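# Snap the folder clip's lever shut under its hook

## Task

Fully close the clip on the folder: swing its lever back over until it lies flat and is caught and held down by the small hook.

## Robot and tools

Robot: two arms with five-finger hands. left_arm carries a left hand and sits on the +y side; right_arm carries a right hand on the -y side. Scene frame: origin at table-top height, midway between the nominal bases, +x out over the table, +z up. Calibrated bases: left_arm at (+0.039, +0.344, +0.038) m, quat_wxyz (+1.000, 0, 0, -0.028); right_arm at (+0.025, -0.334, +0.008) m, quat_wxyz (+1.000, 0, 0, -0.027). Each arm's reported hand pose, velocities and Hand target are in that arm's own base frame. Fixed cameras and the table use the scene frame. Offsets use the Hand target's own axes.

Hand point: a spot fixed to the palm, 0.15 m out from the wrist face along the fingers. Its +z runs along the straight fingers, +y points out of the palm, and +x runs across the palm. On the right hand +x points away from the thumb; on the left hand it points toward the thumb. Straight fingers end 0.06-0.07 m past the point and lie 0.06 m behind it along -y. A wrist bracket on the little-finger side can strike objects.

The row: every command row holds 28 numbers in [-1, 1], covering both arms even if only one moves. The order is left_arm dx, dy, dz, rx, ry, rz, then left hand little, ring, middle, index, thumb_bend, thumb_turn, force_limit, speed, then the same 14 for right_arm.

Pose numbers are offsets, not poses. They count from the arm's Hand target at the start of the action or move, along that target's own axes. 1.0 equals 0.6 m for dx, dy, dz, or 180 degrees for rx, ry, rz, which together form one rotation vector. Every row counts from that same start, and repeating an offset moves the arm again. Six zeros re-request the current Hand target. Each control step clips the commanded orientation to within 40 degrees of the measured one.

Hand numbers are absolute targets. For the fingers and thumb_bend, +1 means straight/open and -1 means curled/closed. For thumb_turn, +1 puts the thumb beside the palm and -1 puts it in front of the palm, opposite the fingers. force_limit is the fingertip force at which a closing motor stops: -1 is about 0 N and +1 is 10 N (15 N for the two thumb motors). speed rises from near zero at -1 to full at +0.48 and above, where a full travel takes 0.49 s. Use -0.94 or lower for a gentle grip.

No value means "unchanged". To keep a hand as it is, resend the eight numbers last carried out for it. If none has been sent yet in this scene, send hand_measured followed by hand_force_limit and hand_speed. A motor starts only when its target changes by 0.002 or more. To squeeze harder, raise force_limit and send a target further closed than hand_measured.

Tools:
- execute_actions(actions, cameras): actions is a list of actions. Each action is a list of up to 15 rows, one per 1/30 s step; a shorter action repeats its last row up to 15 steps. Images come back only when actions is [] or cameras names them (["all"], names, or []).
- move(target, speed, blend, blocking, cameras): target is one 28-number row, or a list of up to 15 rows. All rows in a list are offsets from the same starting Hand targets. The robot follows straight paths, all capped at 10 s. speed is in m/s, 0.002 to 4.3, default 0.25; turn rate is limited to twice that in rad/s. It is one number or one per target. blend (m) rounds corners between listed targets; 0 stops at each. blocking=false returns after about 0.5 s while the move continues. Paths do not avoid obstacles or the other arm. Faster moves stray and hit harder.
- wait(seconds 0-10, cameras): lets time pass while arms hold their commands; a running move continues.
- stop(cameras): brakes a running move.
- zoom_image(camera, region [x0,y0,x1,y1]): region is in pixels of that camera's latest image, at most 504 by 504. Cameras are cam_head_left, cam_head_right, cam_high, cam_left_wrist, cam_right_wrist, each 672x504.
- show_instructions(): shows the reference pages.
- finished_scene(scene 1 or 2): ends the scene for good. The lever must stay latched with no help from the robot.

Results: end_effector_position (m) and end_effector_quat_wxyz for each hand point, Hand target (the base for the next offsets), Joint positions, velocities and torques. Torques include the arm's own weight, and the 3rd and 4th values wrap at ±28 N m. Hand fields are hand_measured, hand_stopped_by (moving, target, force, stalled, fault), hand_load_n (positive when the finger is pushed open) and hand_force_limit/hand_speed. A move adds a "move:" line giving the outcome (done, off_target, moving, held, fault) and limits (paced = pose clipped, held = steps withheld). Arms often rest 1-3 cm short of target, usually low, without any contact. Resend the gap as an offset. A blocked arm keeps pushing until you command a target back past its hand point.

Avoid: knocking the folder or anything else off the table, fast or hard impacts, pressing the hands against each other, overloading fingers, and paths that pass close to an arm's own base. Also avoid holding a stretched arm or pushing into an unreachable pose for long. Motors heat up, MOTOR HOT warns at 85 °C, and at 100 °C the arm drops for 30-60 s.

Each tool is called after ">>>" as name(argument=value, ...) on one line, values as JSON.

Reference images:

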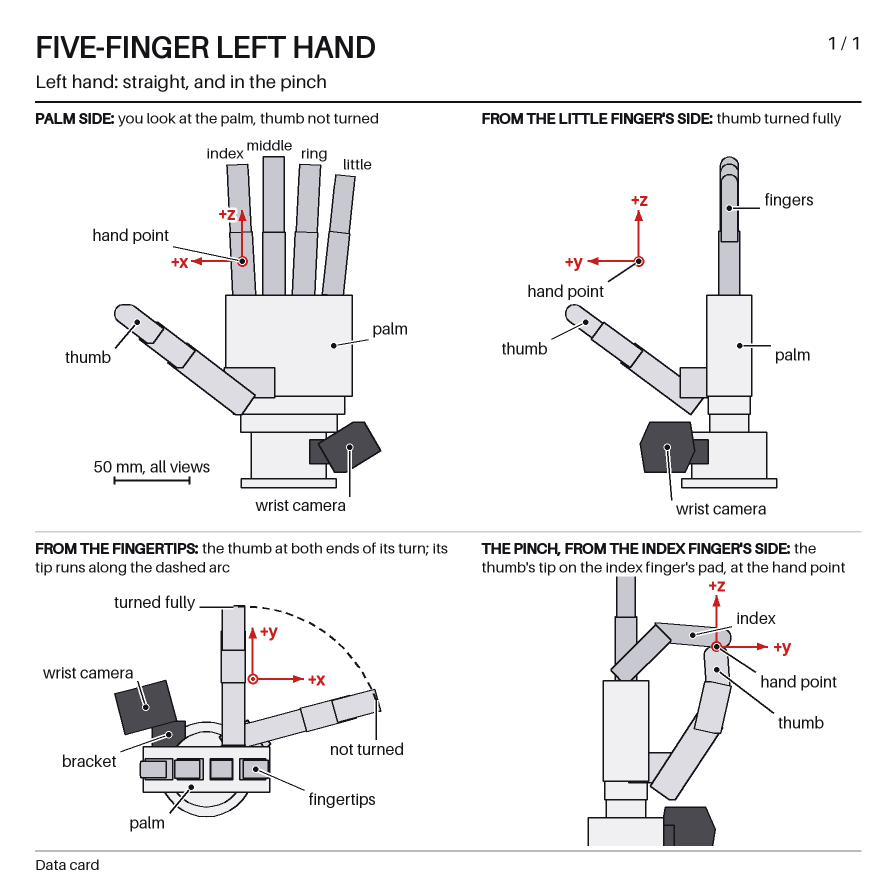

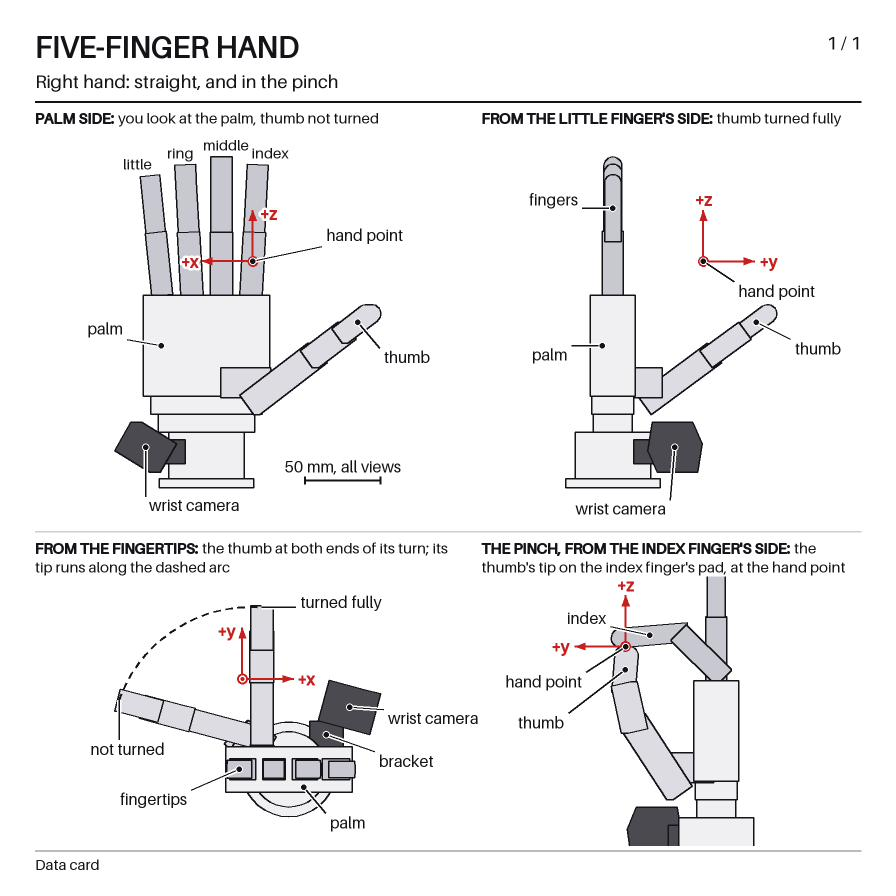

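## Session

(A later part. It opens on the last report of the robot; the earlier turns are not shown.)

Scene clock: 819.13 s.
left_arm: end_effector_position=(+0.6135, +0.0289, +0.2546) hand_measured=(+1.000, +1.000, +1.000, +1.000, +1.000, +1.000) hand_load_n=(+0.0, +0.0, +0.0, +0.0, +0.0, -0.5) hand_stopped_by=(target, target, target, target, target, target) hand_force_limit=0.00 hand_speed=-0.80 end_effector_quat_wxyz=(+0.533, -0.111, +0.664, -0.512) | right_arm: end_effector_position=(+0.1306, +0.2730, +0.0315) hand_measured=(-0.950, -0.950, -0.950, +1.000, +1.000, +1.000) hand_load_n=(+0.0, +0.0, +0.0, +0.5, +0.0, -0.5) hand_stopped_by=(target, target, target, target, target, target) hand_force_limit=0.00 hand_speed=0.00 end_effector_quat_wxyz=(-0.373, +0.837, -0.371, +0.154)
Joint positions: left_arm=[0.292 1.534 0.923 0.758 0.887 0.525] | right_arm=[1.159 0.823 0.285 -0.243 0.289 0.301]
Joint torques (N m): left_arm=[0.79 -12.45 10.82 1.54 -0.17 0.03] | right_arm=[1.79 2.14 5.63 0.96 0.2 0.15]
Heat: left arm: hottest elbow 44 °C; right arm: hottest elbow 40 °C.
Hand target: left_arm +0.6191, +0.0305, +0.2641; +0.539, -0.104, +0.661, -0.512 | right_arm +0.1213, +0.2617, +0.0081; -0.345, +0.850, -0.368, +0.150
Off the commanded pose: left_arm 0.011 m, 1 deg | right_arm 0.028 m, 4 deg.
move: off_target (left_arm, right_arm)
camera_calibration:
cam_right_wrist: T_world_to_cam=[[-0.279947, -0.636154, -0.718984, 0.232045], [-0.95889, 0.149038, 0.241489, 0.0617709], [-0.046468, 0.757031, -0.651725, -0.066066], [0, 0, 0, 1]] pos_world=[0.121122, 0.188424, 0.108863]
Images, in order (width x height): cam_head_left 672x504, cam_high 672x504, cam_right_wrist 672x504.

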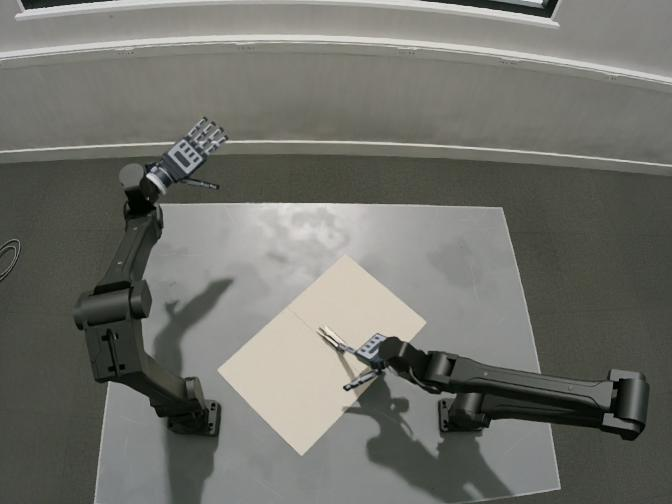

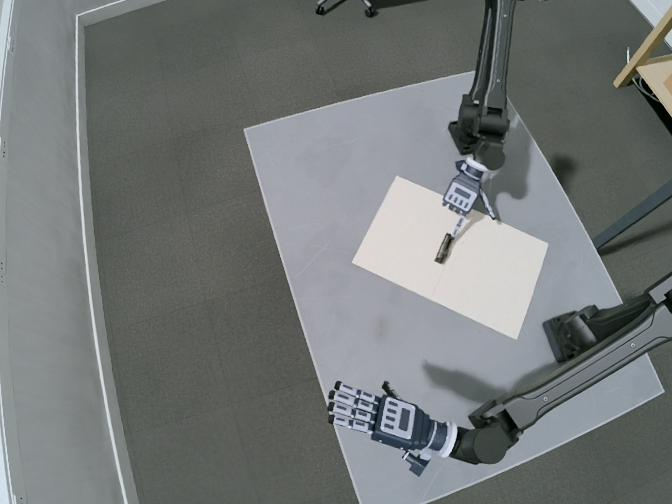

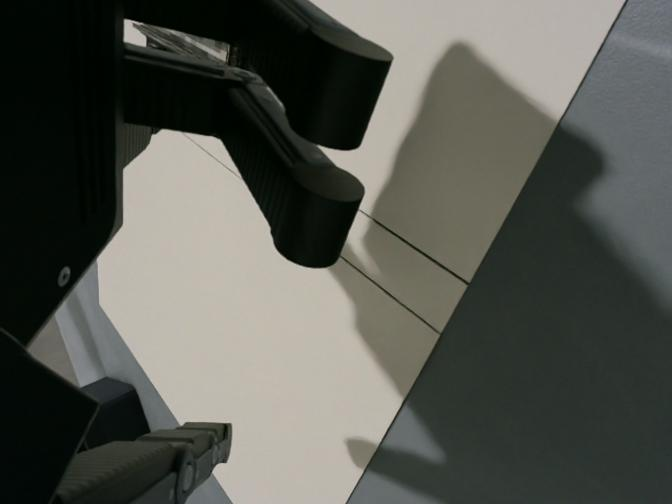

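>>> move(target=[0,0,0,0,0,0,1,1,1,1,1,1,0,-0.8,0,0.055,0.042,0,0,0,-0.95,-0.95,-0.95,1,1,1,0,0], speed=0.08, cameras=["cam_right_wrist","cam_high","cam_head_left"])

>>> zoom_image(camera="cam_head_left", region=[300, 300, 370, 370])

>>> zoom_image(camera="cam_high", region=[405, 205, 475, 275])

Scene clock: 827.50 s.
left_arm: end_effector_position=(+0.6135, +0.0289, +0.2546) hand_measured=(+1.000, +1.000, +1.000, +1.000, +1.000, +1.000) hand_load_n=(+0.0, +0.0, +0.0, +0.0, +0.0, +0.0) hand_stopped_by=(target, target, target, target, target, target) hand_force_limit=0.00 hand_speed=-0.80 end_effector_quat_wxyz=(+0.533, -0.111, +0.664, -0.512) | right_arm: end_effector_position=(+0.1346, +0.2858, +0.0159) hand_measured=(-0.950, -0.950, -0.950, +1.000, +1.000, +1.000) hand_load_n=(+0.0, +0.0, +0.0, +1.5, +0.0, -0.5) hand_stopped_by=(target, target, target, target, target, target) hand_force_limit=0.00 hand_speed=0.00 end_effector_quat_wxyz=(-0.408, +0.816, -0.379, +0.152)
Joint positions: left_arm=[0.292 1.534 0.923 0.758 0.887 0.525] | right_arm=[1.169 0.905 0.224 -0.025 0.303 0.326]
Joint torques (N m): left_arm=[0.79 -12.4 10.81 1.54 -0.16 0.03] | right_arm=[1.73 3.6 3.48 -0.14 -0.13 0.01]
Heat: left arm: hottest elbow 45 °C; right arm: hottest elbow 40 °C.
Hand target: left_arm +0.6191, +0.0305, +0.2641; +0.539, -0.104, +0.661, -0.512 | right_arm +0.1168, +0.2575, -0.0330; -0.345, +0.850, -0.368, +0.150
Off the commanded pose: left_arm 0.011 m, 1 deg | right_arm 0.059 m, 8 deg.
move: off_target (left_arm, right_arm)
camera_calibration:
cam_right_wrist: T_world_to_cam=[[-0.271807, -0.572956, -0.773203, 0.211803], [-0.962183, 0.146765, 0.229485, 0.0688267], [-0.0180058, 0.806338, -0.59118, -0.104691], [0, 0, 0, 1]] pos_world=[0.121908, 0.195669, 0.0860808]
Images, in order (width x height): cam_head_left 672x504, cam_high 672x504, cam_right_wrist 672x504.

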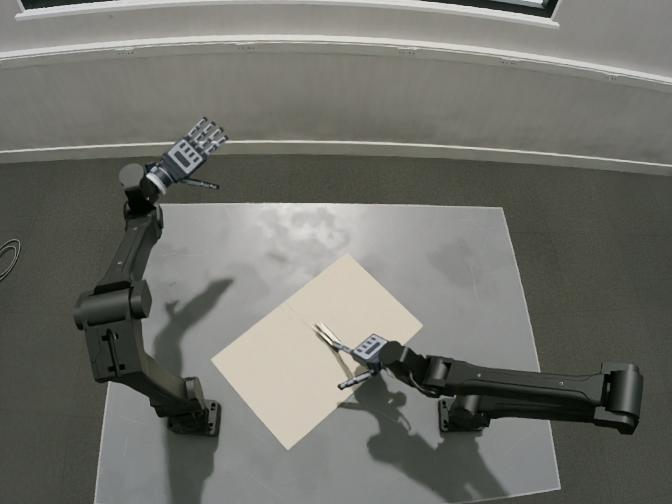

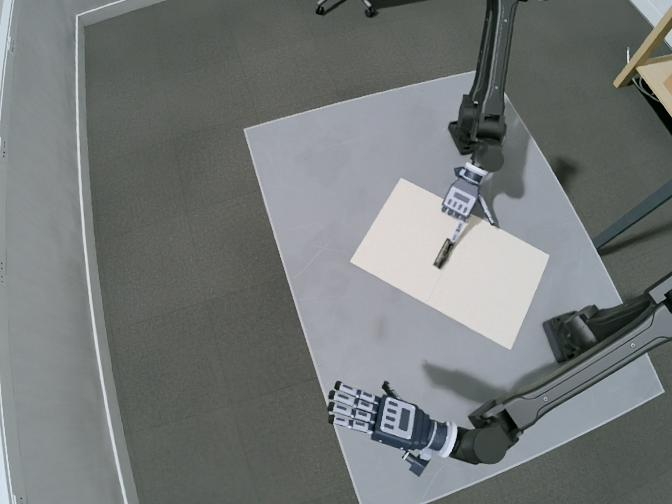

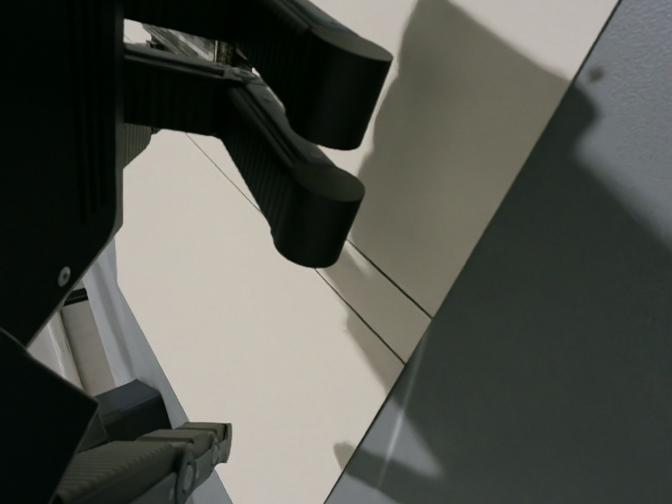

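Scaled by 7.200 from the camera's 672x504 image, which has a finer 960x720 frame.

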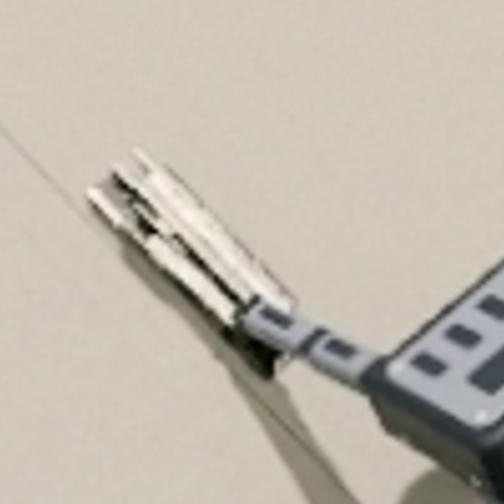

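Scaled by 7.200 from the camera's 672x504 image, which has a finer 960x720 frame.

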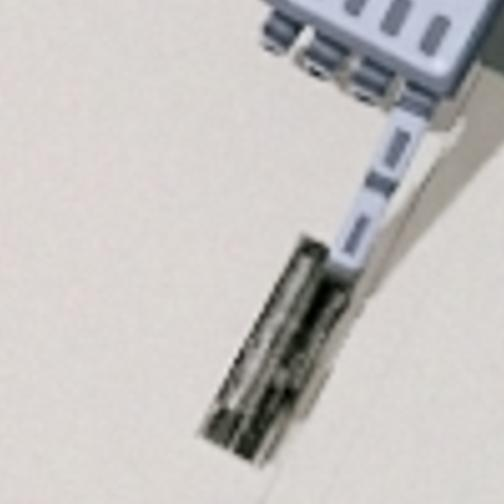

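>>> move(target=[0,0,0,0,0,0,1,1,1,1,1,1,0,-0.8,0,0.035,0.0,-0.08,0,0,-0.95,-0.95,-0.95,1,1,1,0,0], speed=0.1, cameras=["cam_right_wrist","cam_high","cam_head_left"])

>>> zoom_image(camera="cam_head_left", region=[300, 300, 370, 370])

>>> zoom_image(camera="cam_high", region=[405, 205, 475, 275])

Scene clock: 850.47 s.
left_arm: end_effector_position=(+0.6135, +0.0289, +0.2546) hand_measured=(+1.000, +1.000, +1.000, +1.000, +1.000, +1.000) hand_load_n=(+0.0, +0.0, +0.0, +0.0, +0.0, +0.0) hand_stopped_by=(target, target, target, target, target, target) hand_force_limit=0.00 hand_speed=-0.80 end_effector_quat_wxyz=(+0.533, -0.111, +0.664, -0.512) | right_arm: end_effector_position=(+0.1358, +0.2961, +0.0242) hand_measured=(-0.950, -0.950, -0.950, +1.000, +1.000, +1.000) hand_load_n=(+0.0, +0.0, +0.0, +1.5, +0.0, -0.5) hand_stopped_by=(target, target, target, target, target, target) hand_force_limit=0.00 hand_speed=0.00 end_effector_quat_wxyz=(-0.347, +0.842, -0.397, +0.113)
Joint positions: left_arm=[0.292 1.534 0.923 0.758 0.887 0.525] | right_arm=[1.111 0.983 0.359 -0.221 0.198 0.345]
Joint torques (N m): left_arm=[0.73 -12.4 10.81 1.55 -0.17 0.03] | right_arm=[1.14 4.37 2.36 -2.1 -0.84 -0.13]
Heat: left arm: hottest elbow 45 °C; right arm: hottest elbow 38 °C.
Hand target: left_arm +0.6191, +0.0305, +0.2641; +0.539, -0.104, +0.661, -0.512 | right_arm +0.1058, +0.2473, -0.0476; -0.236, +0.887, -0.384, +0.102
Off the commanded pose: left_arm 0.011 m, 1 deg | right_arm 0.092 m, 14 deg.
move: off_target (left_arm, right_arm)
camera_calibration:
cam_right_wrist: T_world_to_cam=[[-0.366562, -0.636343, -0.678749, 0.253788], [-0.924516, 0.167254, 0.342486, 0.0527015], [-0.104415, 0.753056, -0.649618, -0.0790706], [0, 0, 0, 1]] pos_world=[0.133496, 0.212227, 0.102843]
Images, in order (width x height): cam_head_left 672x504, cam_high 672x504, cam_right_wrist 672x504.

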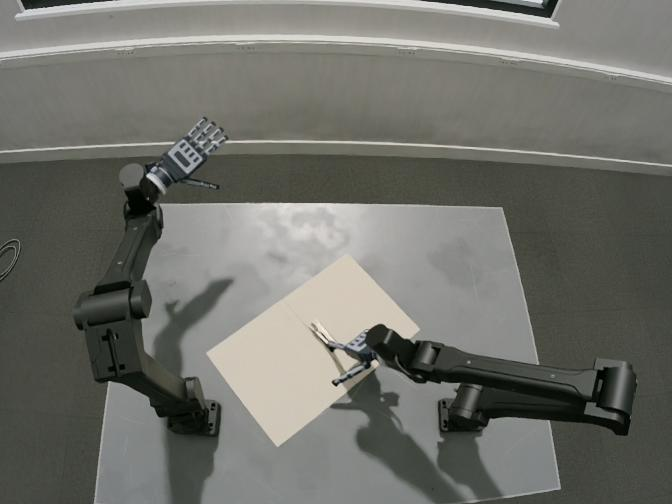

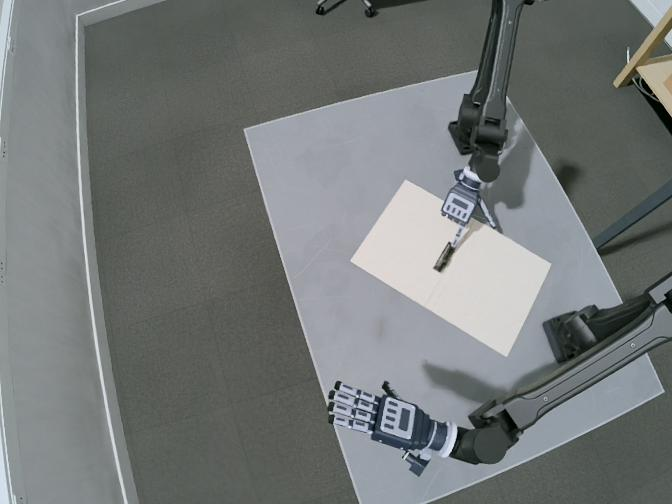

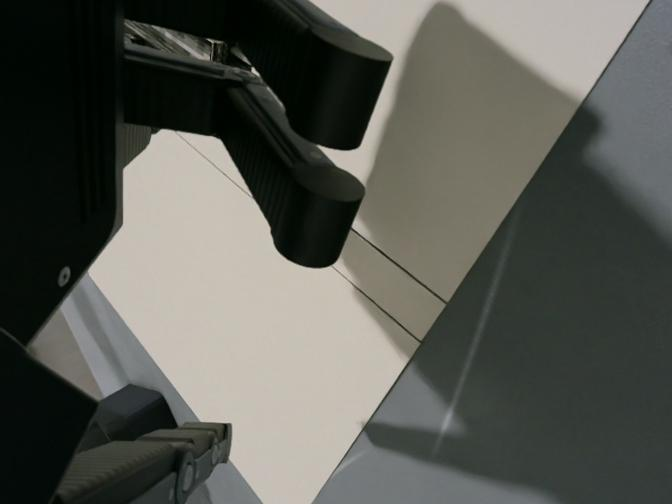

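Scaled by 7.200 from the camera's 672x504 image, which has a finer 960x720 frame.

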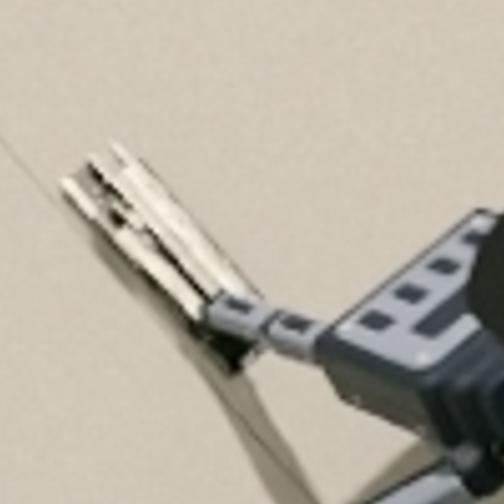

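Scaled by 7.200 from the camera's 672x504 image, which has a finer 960x720 frame.

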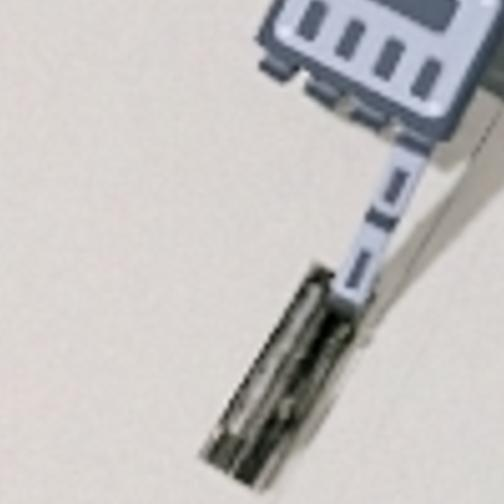

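>>> move(target=[[0,0,0,0,0,0,1,1,1,1,1,1,0,-0.8,-0.0163,-0.19,-0.08,0.06,0,0,-0.95,-0.95,-0.95,1,1,1,0,0],[0,0,0,0,0,0,1,1,1,1,1,1,0,-0.8,-0.0163,-0.20,-0.12,0.06,0,0,1,1,1,1,1,1,0,0]], speed=0.12, cameras=["cam_right_wrist","cam_high","cam_head_left"])

>>> zoom_image(camera="cam_head_left", region=[300, 300, 370, 370])

>>> zoom_image(camera="cam_right_wrist", region=[120, 0, 360, 180])

Scene clock: 866.10 s.
left_arm: end_effector_position=(+0.6135, +0.0289, +0.2546) hand_measured=(+1.000, +1.000, +1.000, +1.000, +1.000, +1.000) hand_load_n=(+0.0, +0.0, +0.0, +0.0, +0.0, +0.0) hand_stopped_by=(target, target, target, target, target, target) hand_force_limit=0.00 hand_speed=-0.80 end_effector_quat_wxyz=(+0.533, -0.111, +0.664, -0.512) | right_arm: end_effector_position=(+0.1445, +0.2924, +0.0582) hand_measured=(+1.000, +1.000, +1.000, +1.000, +1.000, +1.000) hand_load_n=(+0.0, +0.0, +0.0, +0.0, +0.0, +0.0) hand_stopped_by=(target, target, target, target, target, target) hand_force_limit=0.00 hand_speed=0.00 end_effector_quat_wxyz=(-0.309, +0.861, -0.381, +0.135)
Joint positions: left_arm=[0.292 1.534 0.923 0.758 0.887 0.525] | right_arm=[1.108 0.953 0.482 -0.445 0.228 0.292]
Joint torques (N m): left_arm=[0.67 -12.34 10.81 1.57 -0.16 0.03] | right_arm=[1.38 -2.32 10.84 0.27 0.4 -0.02]
Heat: left arm: hottest elbow 45 °C; right arm: hottest elbow 37 °C.
Hand target: left_arm +0.6191, +0.0305, +0.2641; +0.539, -0.104, +0.661, -0.512 | right_arm +0.1490, +0.3011, +0.0745; -0.318, +0.861, -0.373, +0.138
Off the commanded pose: left_arm 0.011 m, 1 deg | right_arm 0.019 m, 1 deg.
move: off_target (left_arm, right_arm); target 2's new numbers were sent with right_arm's hand 0.019 m and 1 deg from that target
camera_calibration:
cam_right_wrist: T_world_to_cam=[[-0.345753, -0.706833, -0.617124, 0.29174], [-0.932067, 0.182883, 0.312738, 0.0479152], [-0.108192, 0.683331, -0.722048, -0.028162], [0, 0, 0, 1]] pos_world=[0.142483, 0.216692, 0.14472]
Images, in order (width x height): cam_head_left 672x504, cam_high 672x504, cam_right_wrist 672x504.

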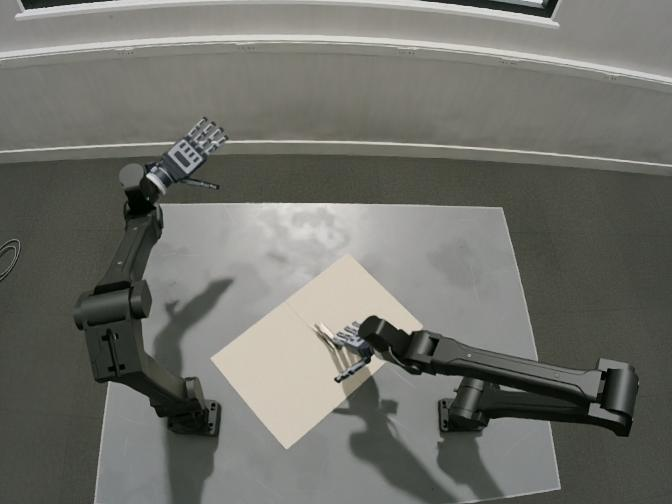

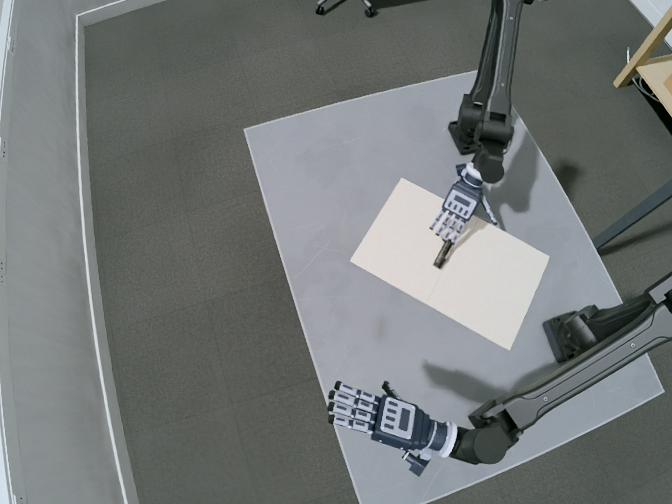

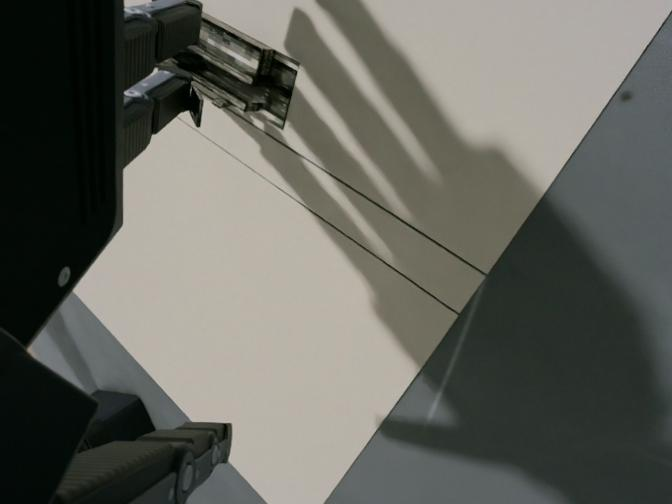

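Scaled by 7.200 from the camera's 672x504 image, which has a finer 960x720 frame.

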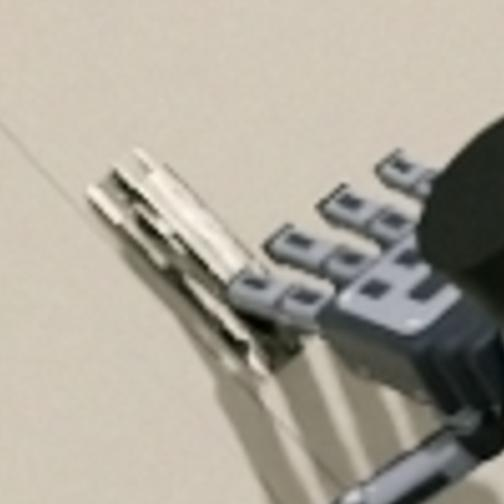

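Scaled by 2.100 from the camera's 672x504 image, which has a finer 960x720 frame.

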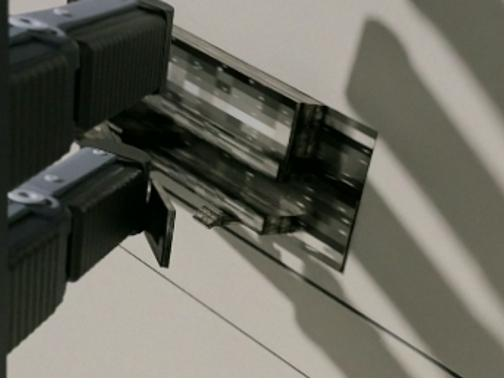

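>>> zoom_image(camera="cam_right_wrist", region=[185, 60, 305, 140])

Scaled by 4.200 from the camera's 672x504 image, which has a finer 960x720 frame.

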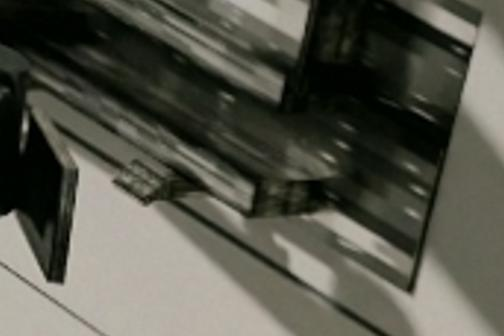

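>>> move(target=[0,0,0,0,0,0,1,1,1,1,1,1,0,-0.8,0.0035,-0.03,-0.0732,0,0,0,1,1,1,1,1,1,0,0], speed=0.1, cameras=["cam_right_wrist","cam_high","cam_head_left"])

>>> zoom_image(camera="cam_head_left", region=[300, 300, 370, 370])

>>> zoom_image(camera="cam_right_wrist", region=[120, 0, 360, 180])

>>> zoom_image(camera="cam_high", region=[405, 205, 475, 275])

Scene clock: 1019.87 s.
left_arm: end_effector_position=(+0.6135, +0.0289, +0.2546) hand_measured=(+1.000, +1.000, +1.000, +1.000, +1.000, +1.000) hand_load_n=(+0.0, +0.0, +0.0, +0.0, +0.0, +0.0) hand_stopped_by=(target, target, target, target, target, target) hand_force_limit=0.00 hand_speed=-0.80 end_effector_quat_wxyz=(+0.533, -0.111, +0.664, -0.512) | right_arm: end_effector_position=(+0.1330, +0.2711, +0.0877) hand_measured=(+1.000, +1.000, +1.000, +1.000, +1.000, +1.000) hand_load_n=(+0.0, +0.0, +0.0, +0.0, +0.0, +0.0) hand_stopped_by=(target, target, target, target, target, target) hand_force_limit=0.00 hand_speed=0.00 end_effector_quat_wxyz=(-0.288, +0.869, -0.378, +0.136)
Joint positions: left_arm=[0.292 1.534 0.923 0.758 0.887 0.525] | right_arm=[1.116 0.848 0.53 -0.643 0.236 0.292]
Joint torques (N m): left_arm=[0.67 -12.45 10.82 1.57 -0.16 0.03] | right_arm=[1.61 -2.14 13.14 0.65 0.43 0.06]
Heat: left arm: hottest elbow 45 °C; right arm: hottest elbow 48 °C.
Hand target: left_arm +0.6191, +0.0305, +0.2641; +0.539, -0.104, +0.661, -0.512 | right_arm +0.1395, +0.2894, +0.1195; -0.318, +0.861, -0.373, +0.138
Off the commanded pose: left_arm 0.011 m, 1 deg | right_arm 0.037 m, 4 deg.
move: off_target (left_arm, right_arm)
camera_calibration:
cam_right_wrist: T_world_to_cam=[[-0.352021, -0.73358, -0.581327, 0.295804], [-0.928167, 0.193446, 0.317939, 0.0279584], [-0.120779, 0.65149, -0.748982, 0.0191386], [0, 0, 0, 1]] pos_world=[0.132391, 0.199119, 0.177405]
Images, in order (width x height): cam_head_left 672x504, cam_high 672x504, cam_right_wrist 672x504.

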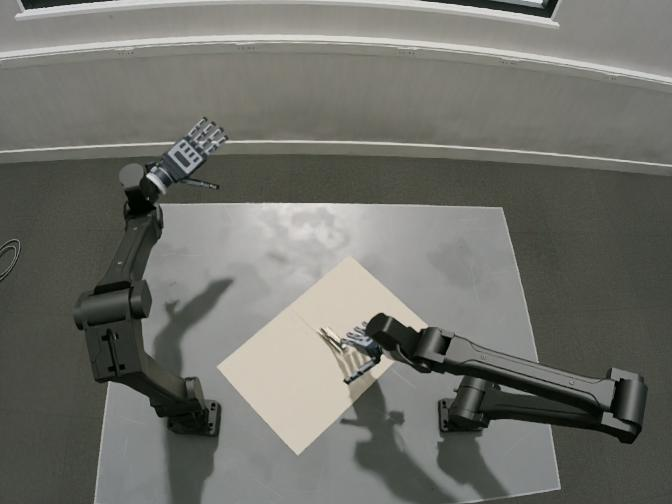

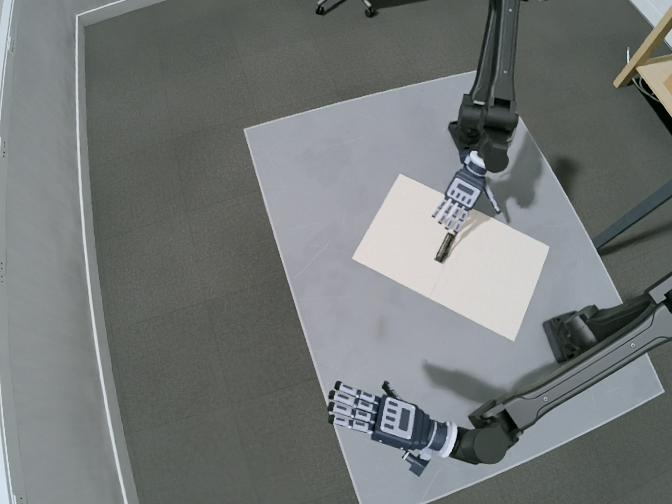

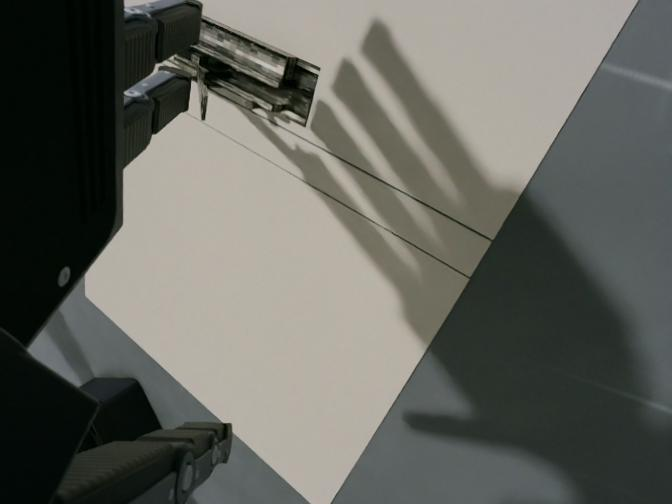

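Scaled by 7.200 from the camera's 672x504 image, which has a finer 960x720 frame.

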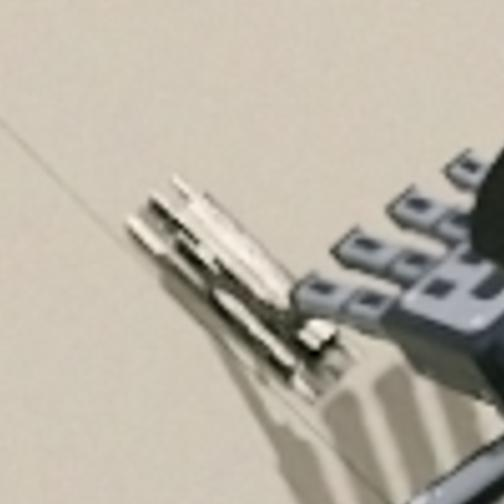

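Scaled by 2.100 from the camera's 672x504 image, which has a finer 960x720 frame.

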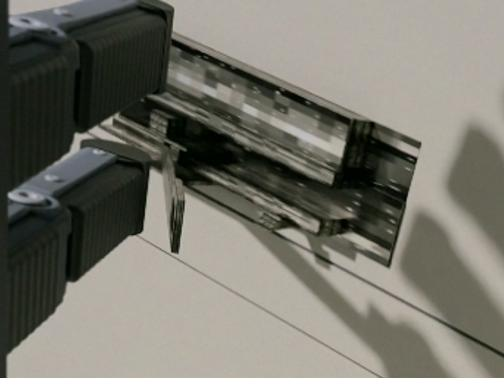

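Scaled by 7.200 from the camera's 672x504 image, which has a finer 960x720 frame.

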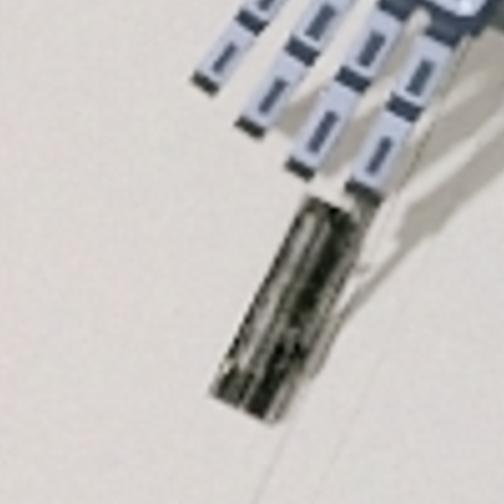

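>>> move(target=[0,0,0,0,0,0,1,1,1,1,1,1,0,-0.8,-0.004,-0.007,-0.0347,0,0,0,1,1,1,1,1,1,0,0], speed=0.1, cameras=["cam_right_wrist","cam_high","cam_head_left"])

>>> zoom_image(camera="cam_head_left", region=[300, 300, 370, 370])

>>> zoom_image(camera="cam_right_wrist", region=[120, 0, 360, 180])

>>> zoom_image(camera="cam_high", region=[405, 205, 475, 275])

Scene clock: 1058.07 s.
left_arm: end_effector_position=(+0.6135, +0.0289, +0.2546) hand_measured=(+1.000, +1.000, +1.000, +1.000, +1.000, +1.000) hand_load_n=(+0.0, +0.0, +0.0, +0.0, +0.0, +0.0) hand_stopped_by=(target, target, target, target, target, target) hand_force_limit=0.00 hand_speed=-0.80 end_effector_quat_wxyz=(+0.533, -0.111, +0.664, -0.512) | right_arm: end_effector_position=(+0.1254, +0.2656, +0.1054) hand_measured=(+1.000, +1.000, +1.000, +1.000, +1.000, +1.000) hand_load_n=(+0.0, +0.0, +0.0, +0.0, +0.0, -0.5) hand_stopped_by=(target, target, target, target, target, target) hand_force_limit=0.00 hand_speed=0.00 end_effector_quat_wxyz=(-0.287, +0.873, -0.370, +0.139)
Joint positions: left_arm=[0.292 1.534 0.923 0.758 0.887 0.525] | right_arm=[1.141 0.802 0.56 -0.724 0.251 0.293]
Joint torques (N m): left_arm=[0.85 -12.45 10.81 1.57 -0.17 0.03] | right_arm=[1.85 -1.67 13.39 0.69 0.47 0.25]
Heat: left arm: hottest elbow 46 °C; right arm: hottest elbow 50 °C.
Hand target: left_arm +0.6191, +0.0305, +0.2641; +0.539, -0.104, +0.661, -0.512 | right_arm +0.1304, +0.2842, +0.1381; -0.318, +0.861, -0.373, +0.138
Off the commanded pose: left_arm 0.011 m, 1 deg | right_arm 0.038 m, 4 deg.
move: off_target (left_arm, right_arm)
camera_calibration:
cam_right_wrist: T_world_to_cam=[[-0.33522, -0.744487, -0.57738, 0.299781], [-0.933853, 0.181459, 0.308206, 0.0212845], [-0.124684, 0.642505, -0.75607, 0.0385883], [0, 0, 0, 1]] pos_world=[0.125181, 0.194528, 0.195703]
Images, in order (width x height): cam_head_left 672x504, cam_high 672x504, cam_right_wrist 672x504.

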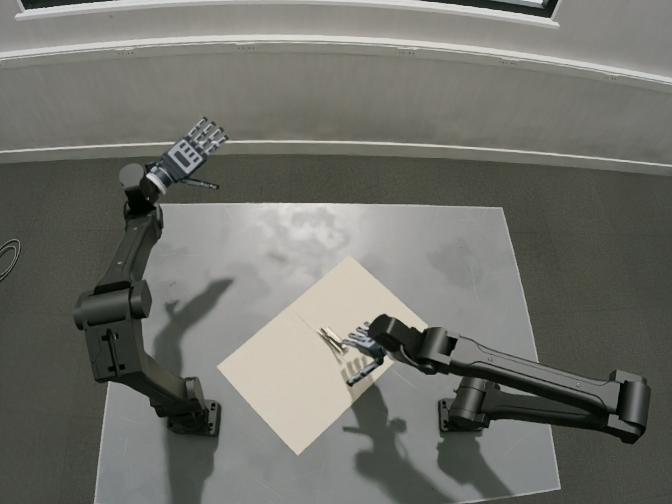

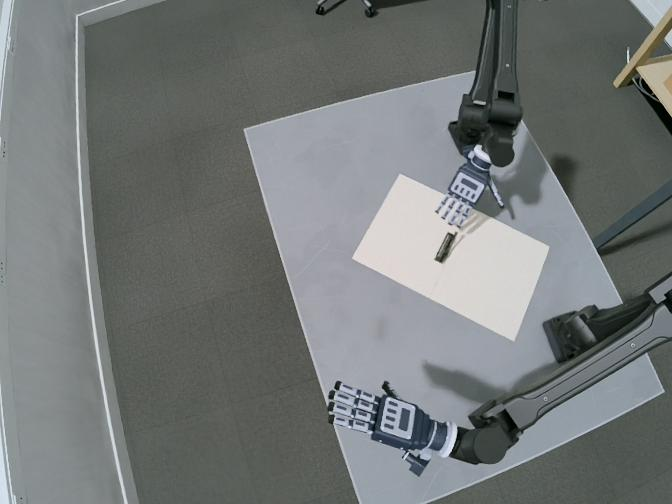

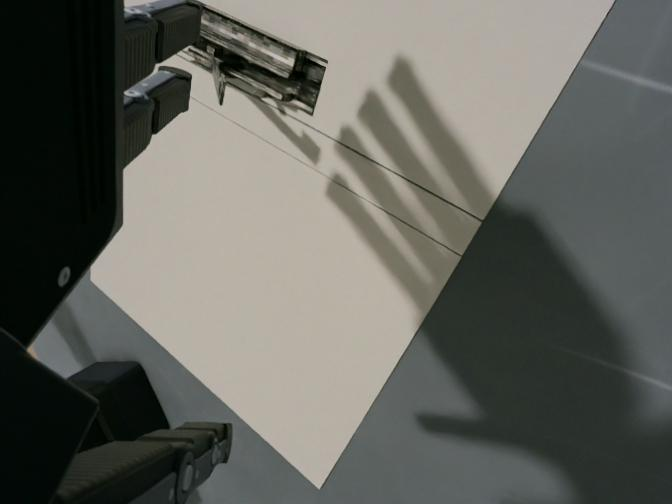

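Scaled by 7.200 from the camera's 672x504 image, which has a finer 960x720 frame.

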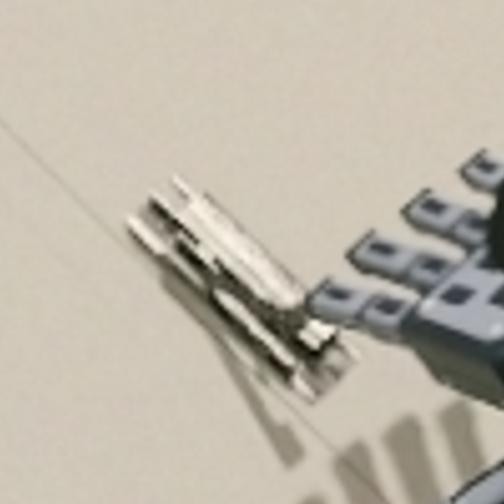

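Scaled by 2.100 from the camera's 672x504 image, which has a finer 960x720 frame.

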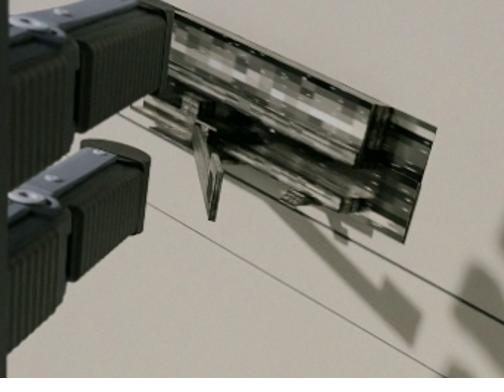

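Scaled by 7.200 from the camera's 672x504 image, which has a finer 960x720 frame.

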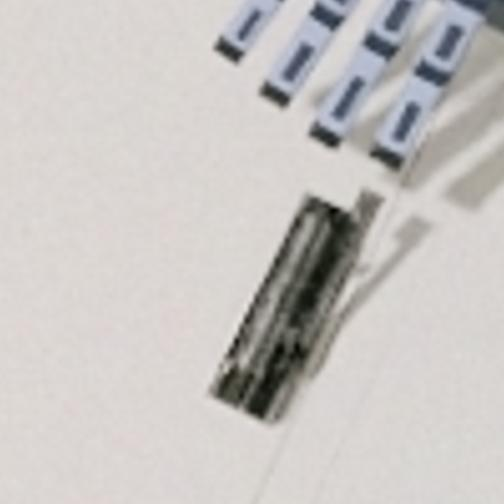

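>>> move(target=[[0,0,0,0,0,0,1,1,1,1,1,1,0,-0.8,0.012,0.0833,0.0553,0,0,0,-0.95,-0.95,-0.95,1,1,1,0,0],[0,0,0,0,0,0,1,1,1,1,1,1,0,-0.8,0.0127,0.1363,0.076,0,0,0,-0.95,-0.95,-0.95,1,1,1,0,0]], speed=0.06, cameras=["cam_right_wrist","cam_high","cam_head_left"])

>>> zoom_image(camera="cam_head_left", region=[300, 300, 370, 370])

>>> zoom_image(camera="cam_high", region=[405, 205, 475, 275])

Scene clock: 1083.93 s.
left_arm: end_effector_position=(+0.6135, +0.0289, +0.2546) hand_measured=(+1.000, +1.000, +1.000, +1.000, +1.000, +1.000) hand_load_n=(+0.0, +0.0, +0.0, +0.0, +0.0, -0.5) hand_stopped_by=(target, target, target, target, target, target) hand_force_limit=0.00 hand_speed=-0.80 end_effector_quat_wxyz=(+0.533, -0.111, +0.664, -0.512) | right_arm: end_effector_position=(+0.1132, +0.2520, +0.0478) hand_measured=(-0.950, -0.950, -0.950, +1.000, +1.000, +1.000) hand_load_n=(+0.0, +0.0, +0.0, +0.0, -0.5, -0.5) hand_stopped_by=(target, target, target, target, target, target) hand_force_limit=0.00 hand_speed=0.00 end_effector_quat_wxyz=(-0.305, +0.866, -0.369, +0.141)
Joint positions: left_arm=[0.292 1.534 0.923 0.758 0.887 0.525] | right_arm=[1.17 0.776 0.378 -0.534 0.269 0.315]
Joint torques (N m): left_arm=[0.79 -12.51 10.82 1.54 -0.16 0.03] | right_arm=[1.79 -1.08 7.57 1.59 0.46 0.23]
Heat: left arm: hottest elbow 46 °C; right arm: hottest elbow 54 °C.
Hand target: left_arm +0.6191, +0.0305, +0.2641; +0.539, -0.104, +0.661, -0.512 | right_arm +0.1119, +0.2563, +0.0502; -0.318, +0.861, -0.373, +0.138
Off the commanded pose: left_arm 0.011 m, 1 deg | right_arm 0.005 m, 2 deg.
move: off_target (left_arm)
camera_calibration:
cam_right_wrist: T_world_to_cam=[[-0.324118, -0.72387, -0.609064, 0.247377], [-0.93939, 0.1702, 0.297621, 0.0341179], [-0.111777, 0.668613, -0.735161, -0.00679699], [0, 0, 0, 1]] pos_world=[0.11147, 0.177807, 0.135517]
Images, in order (width x height): cam_head_left 672x504, cam_high 672x504, cam_right_wrist 672x504.

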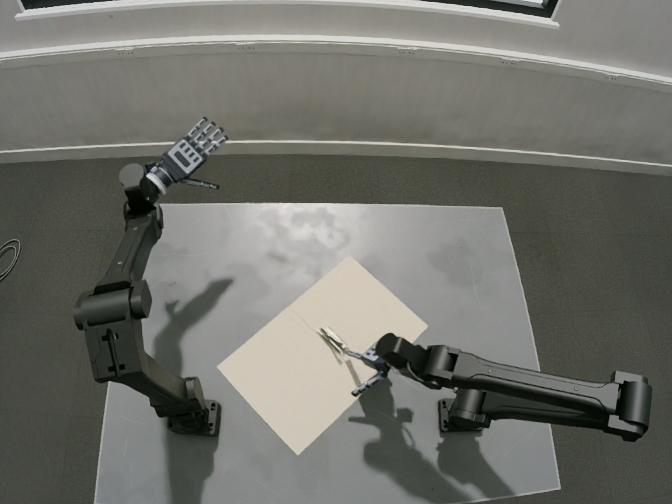

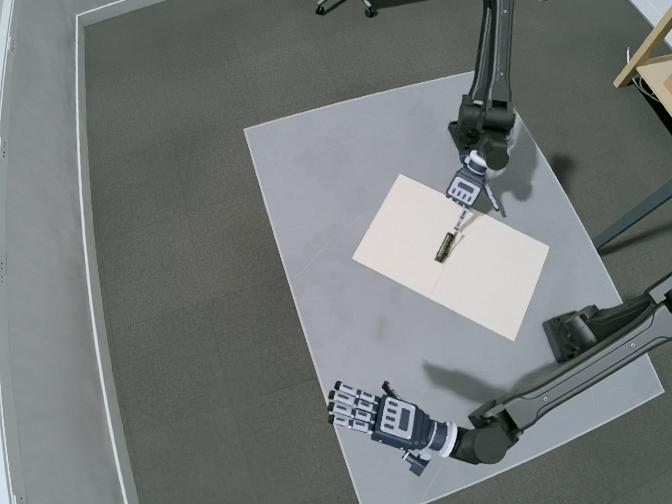

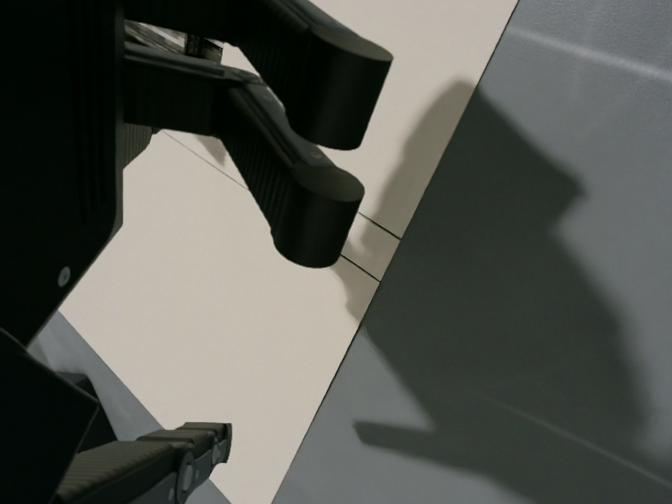

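Scaled by 7.200 from the camera's 672x504 image, which has a finer 960x720 frame.

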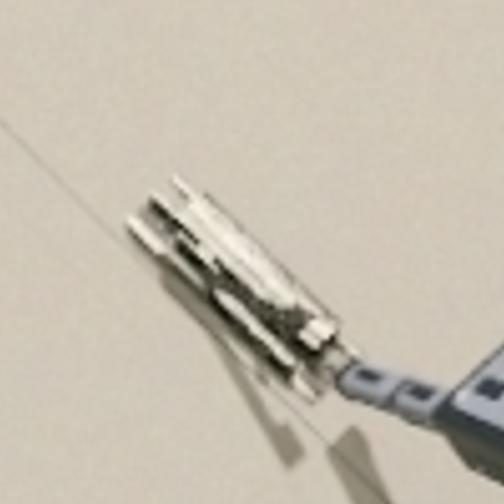

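Scaled by 7.200 from the camera's 672x504 image, which has a finer 960x720 frame.

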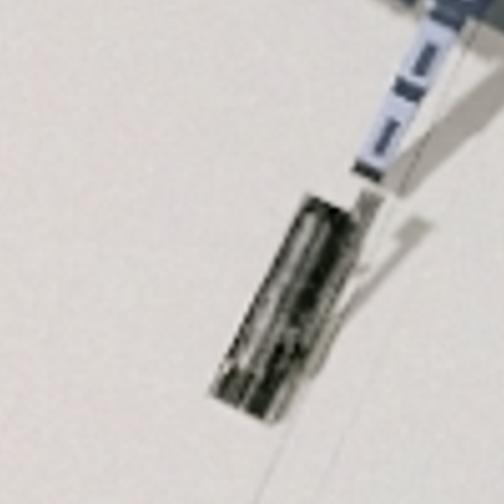

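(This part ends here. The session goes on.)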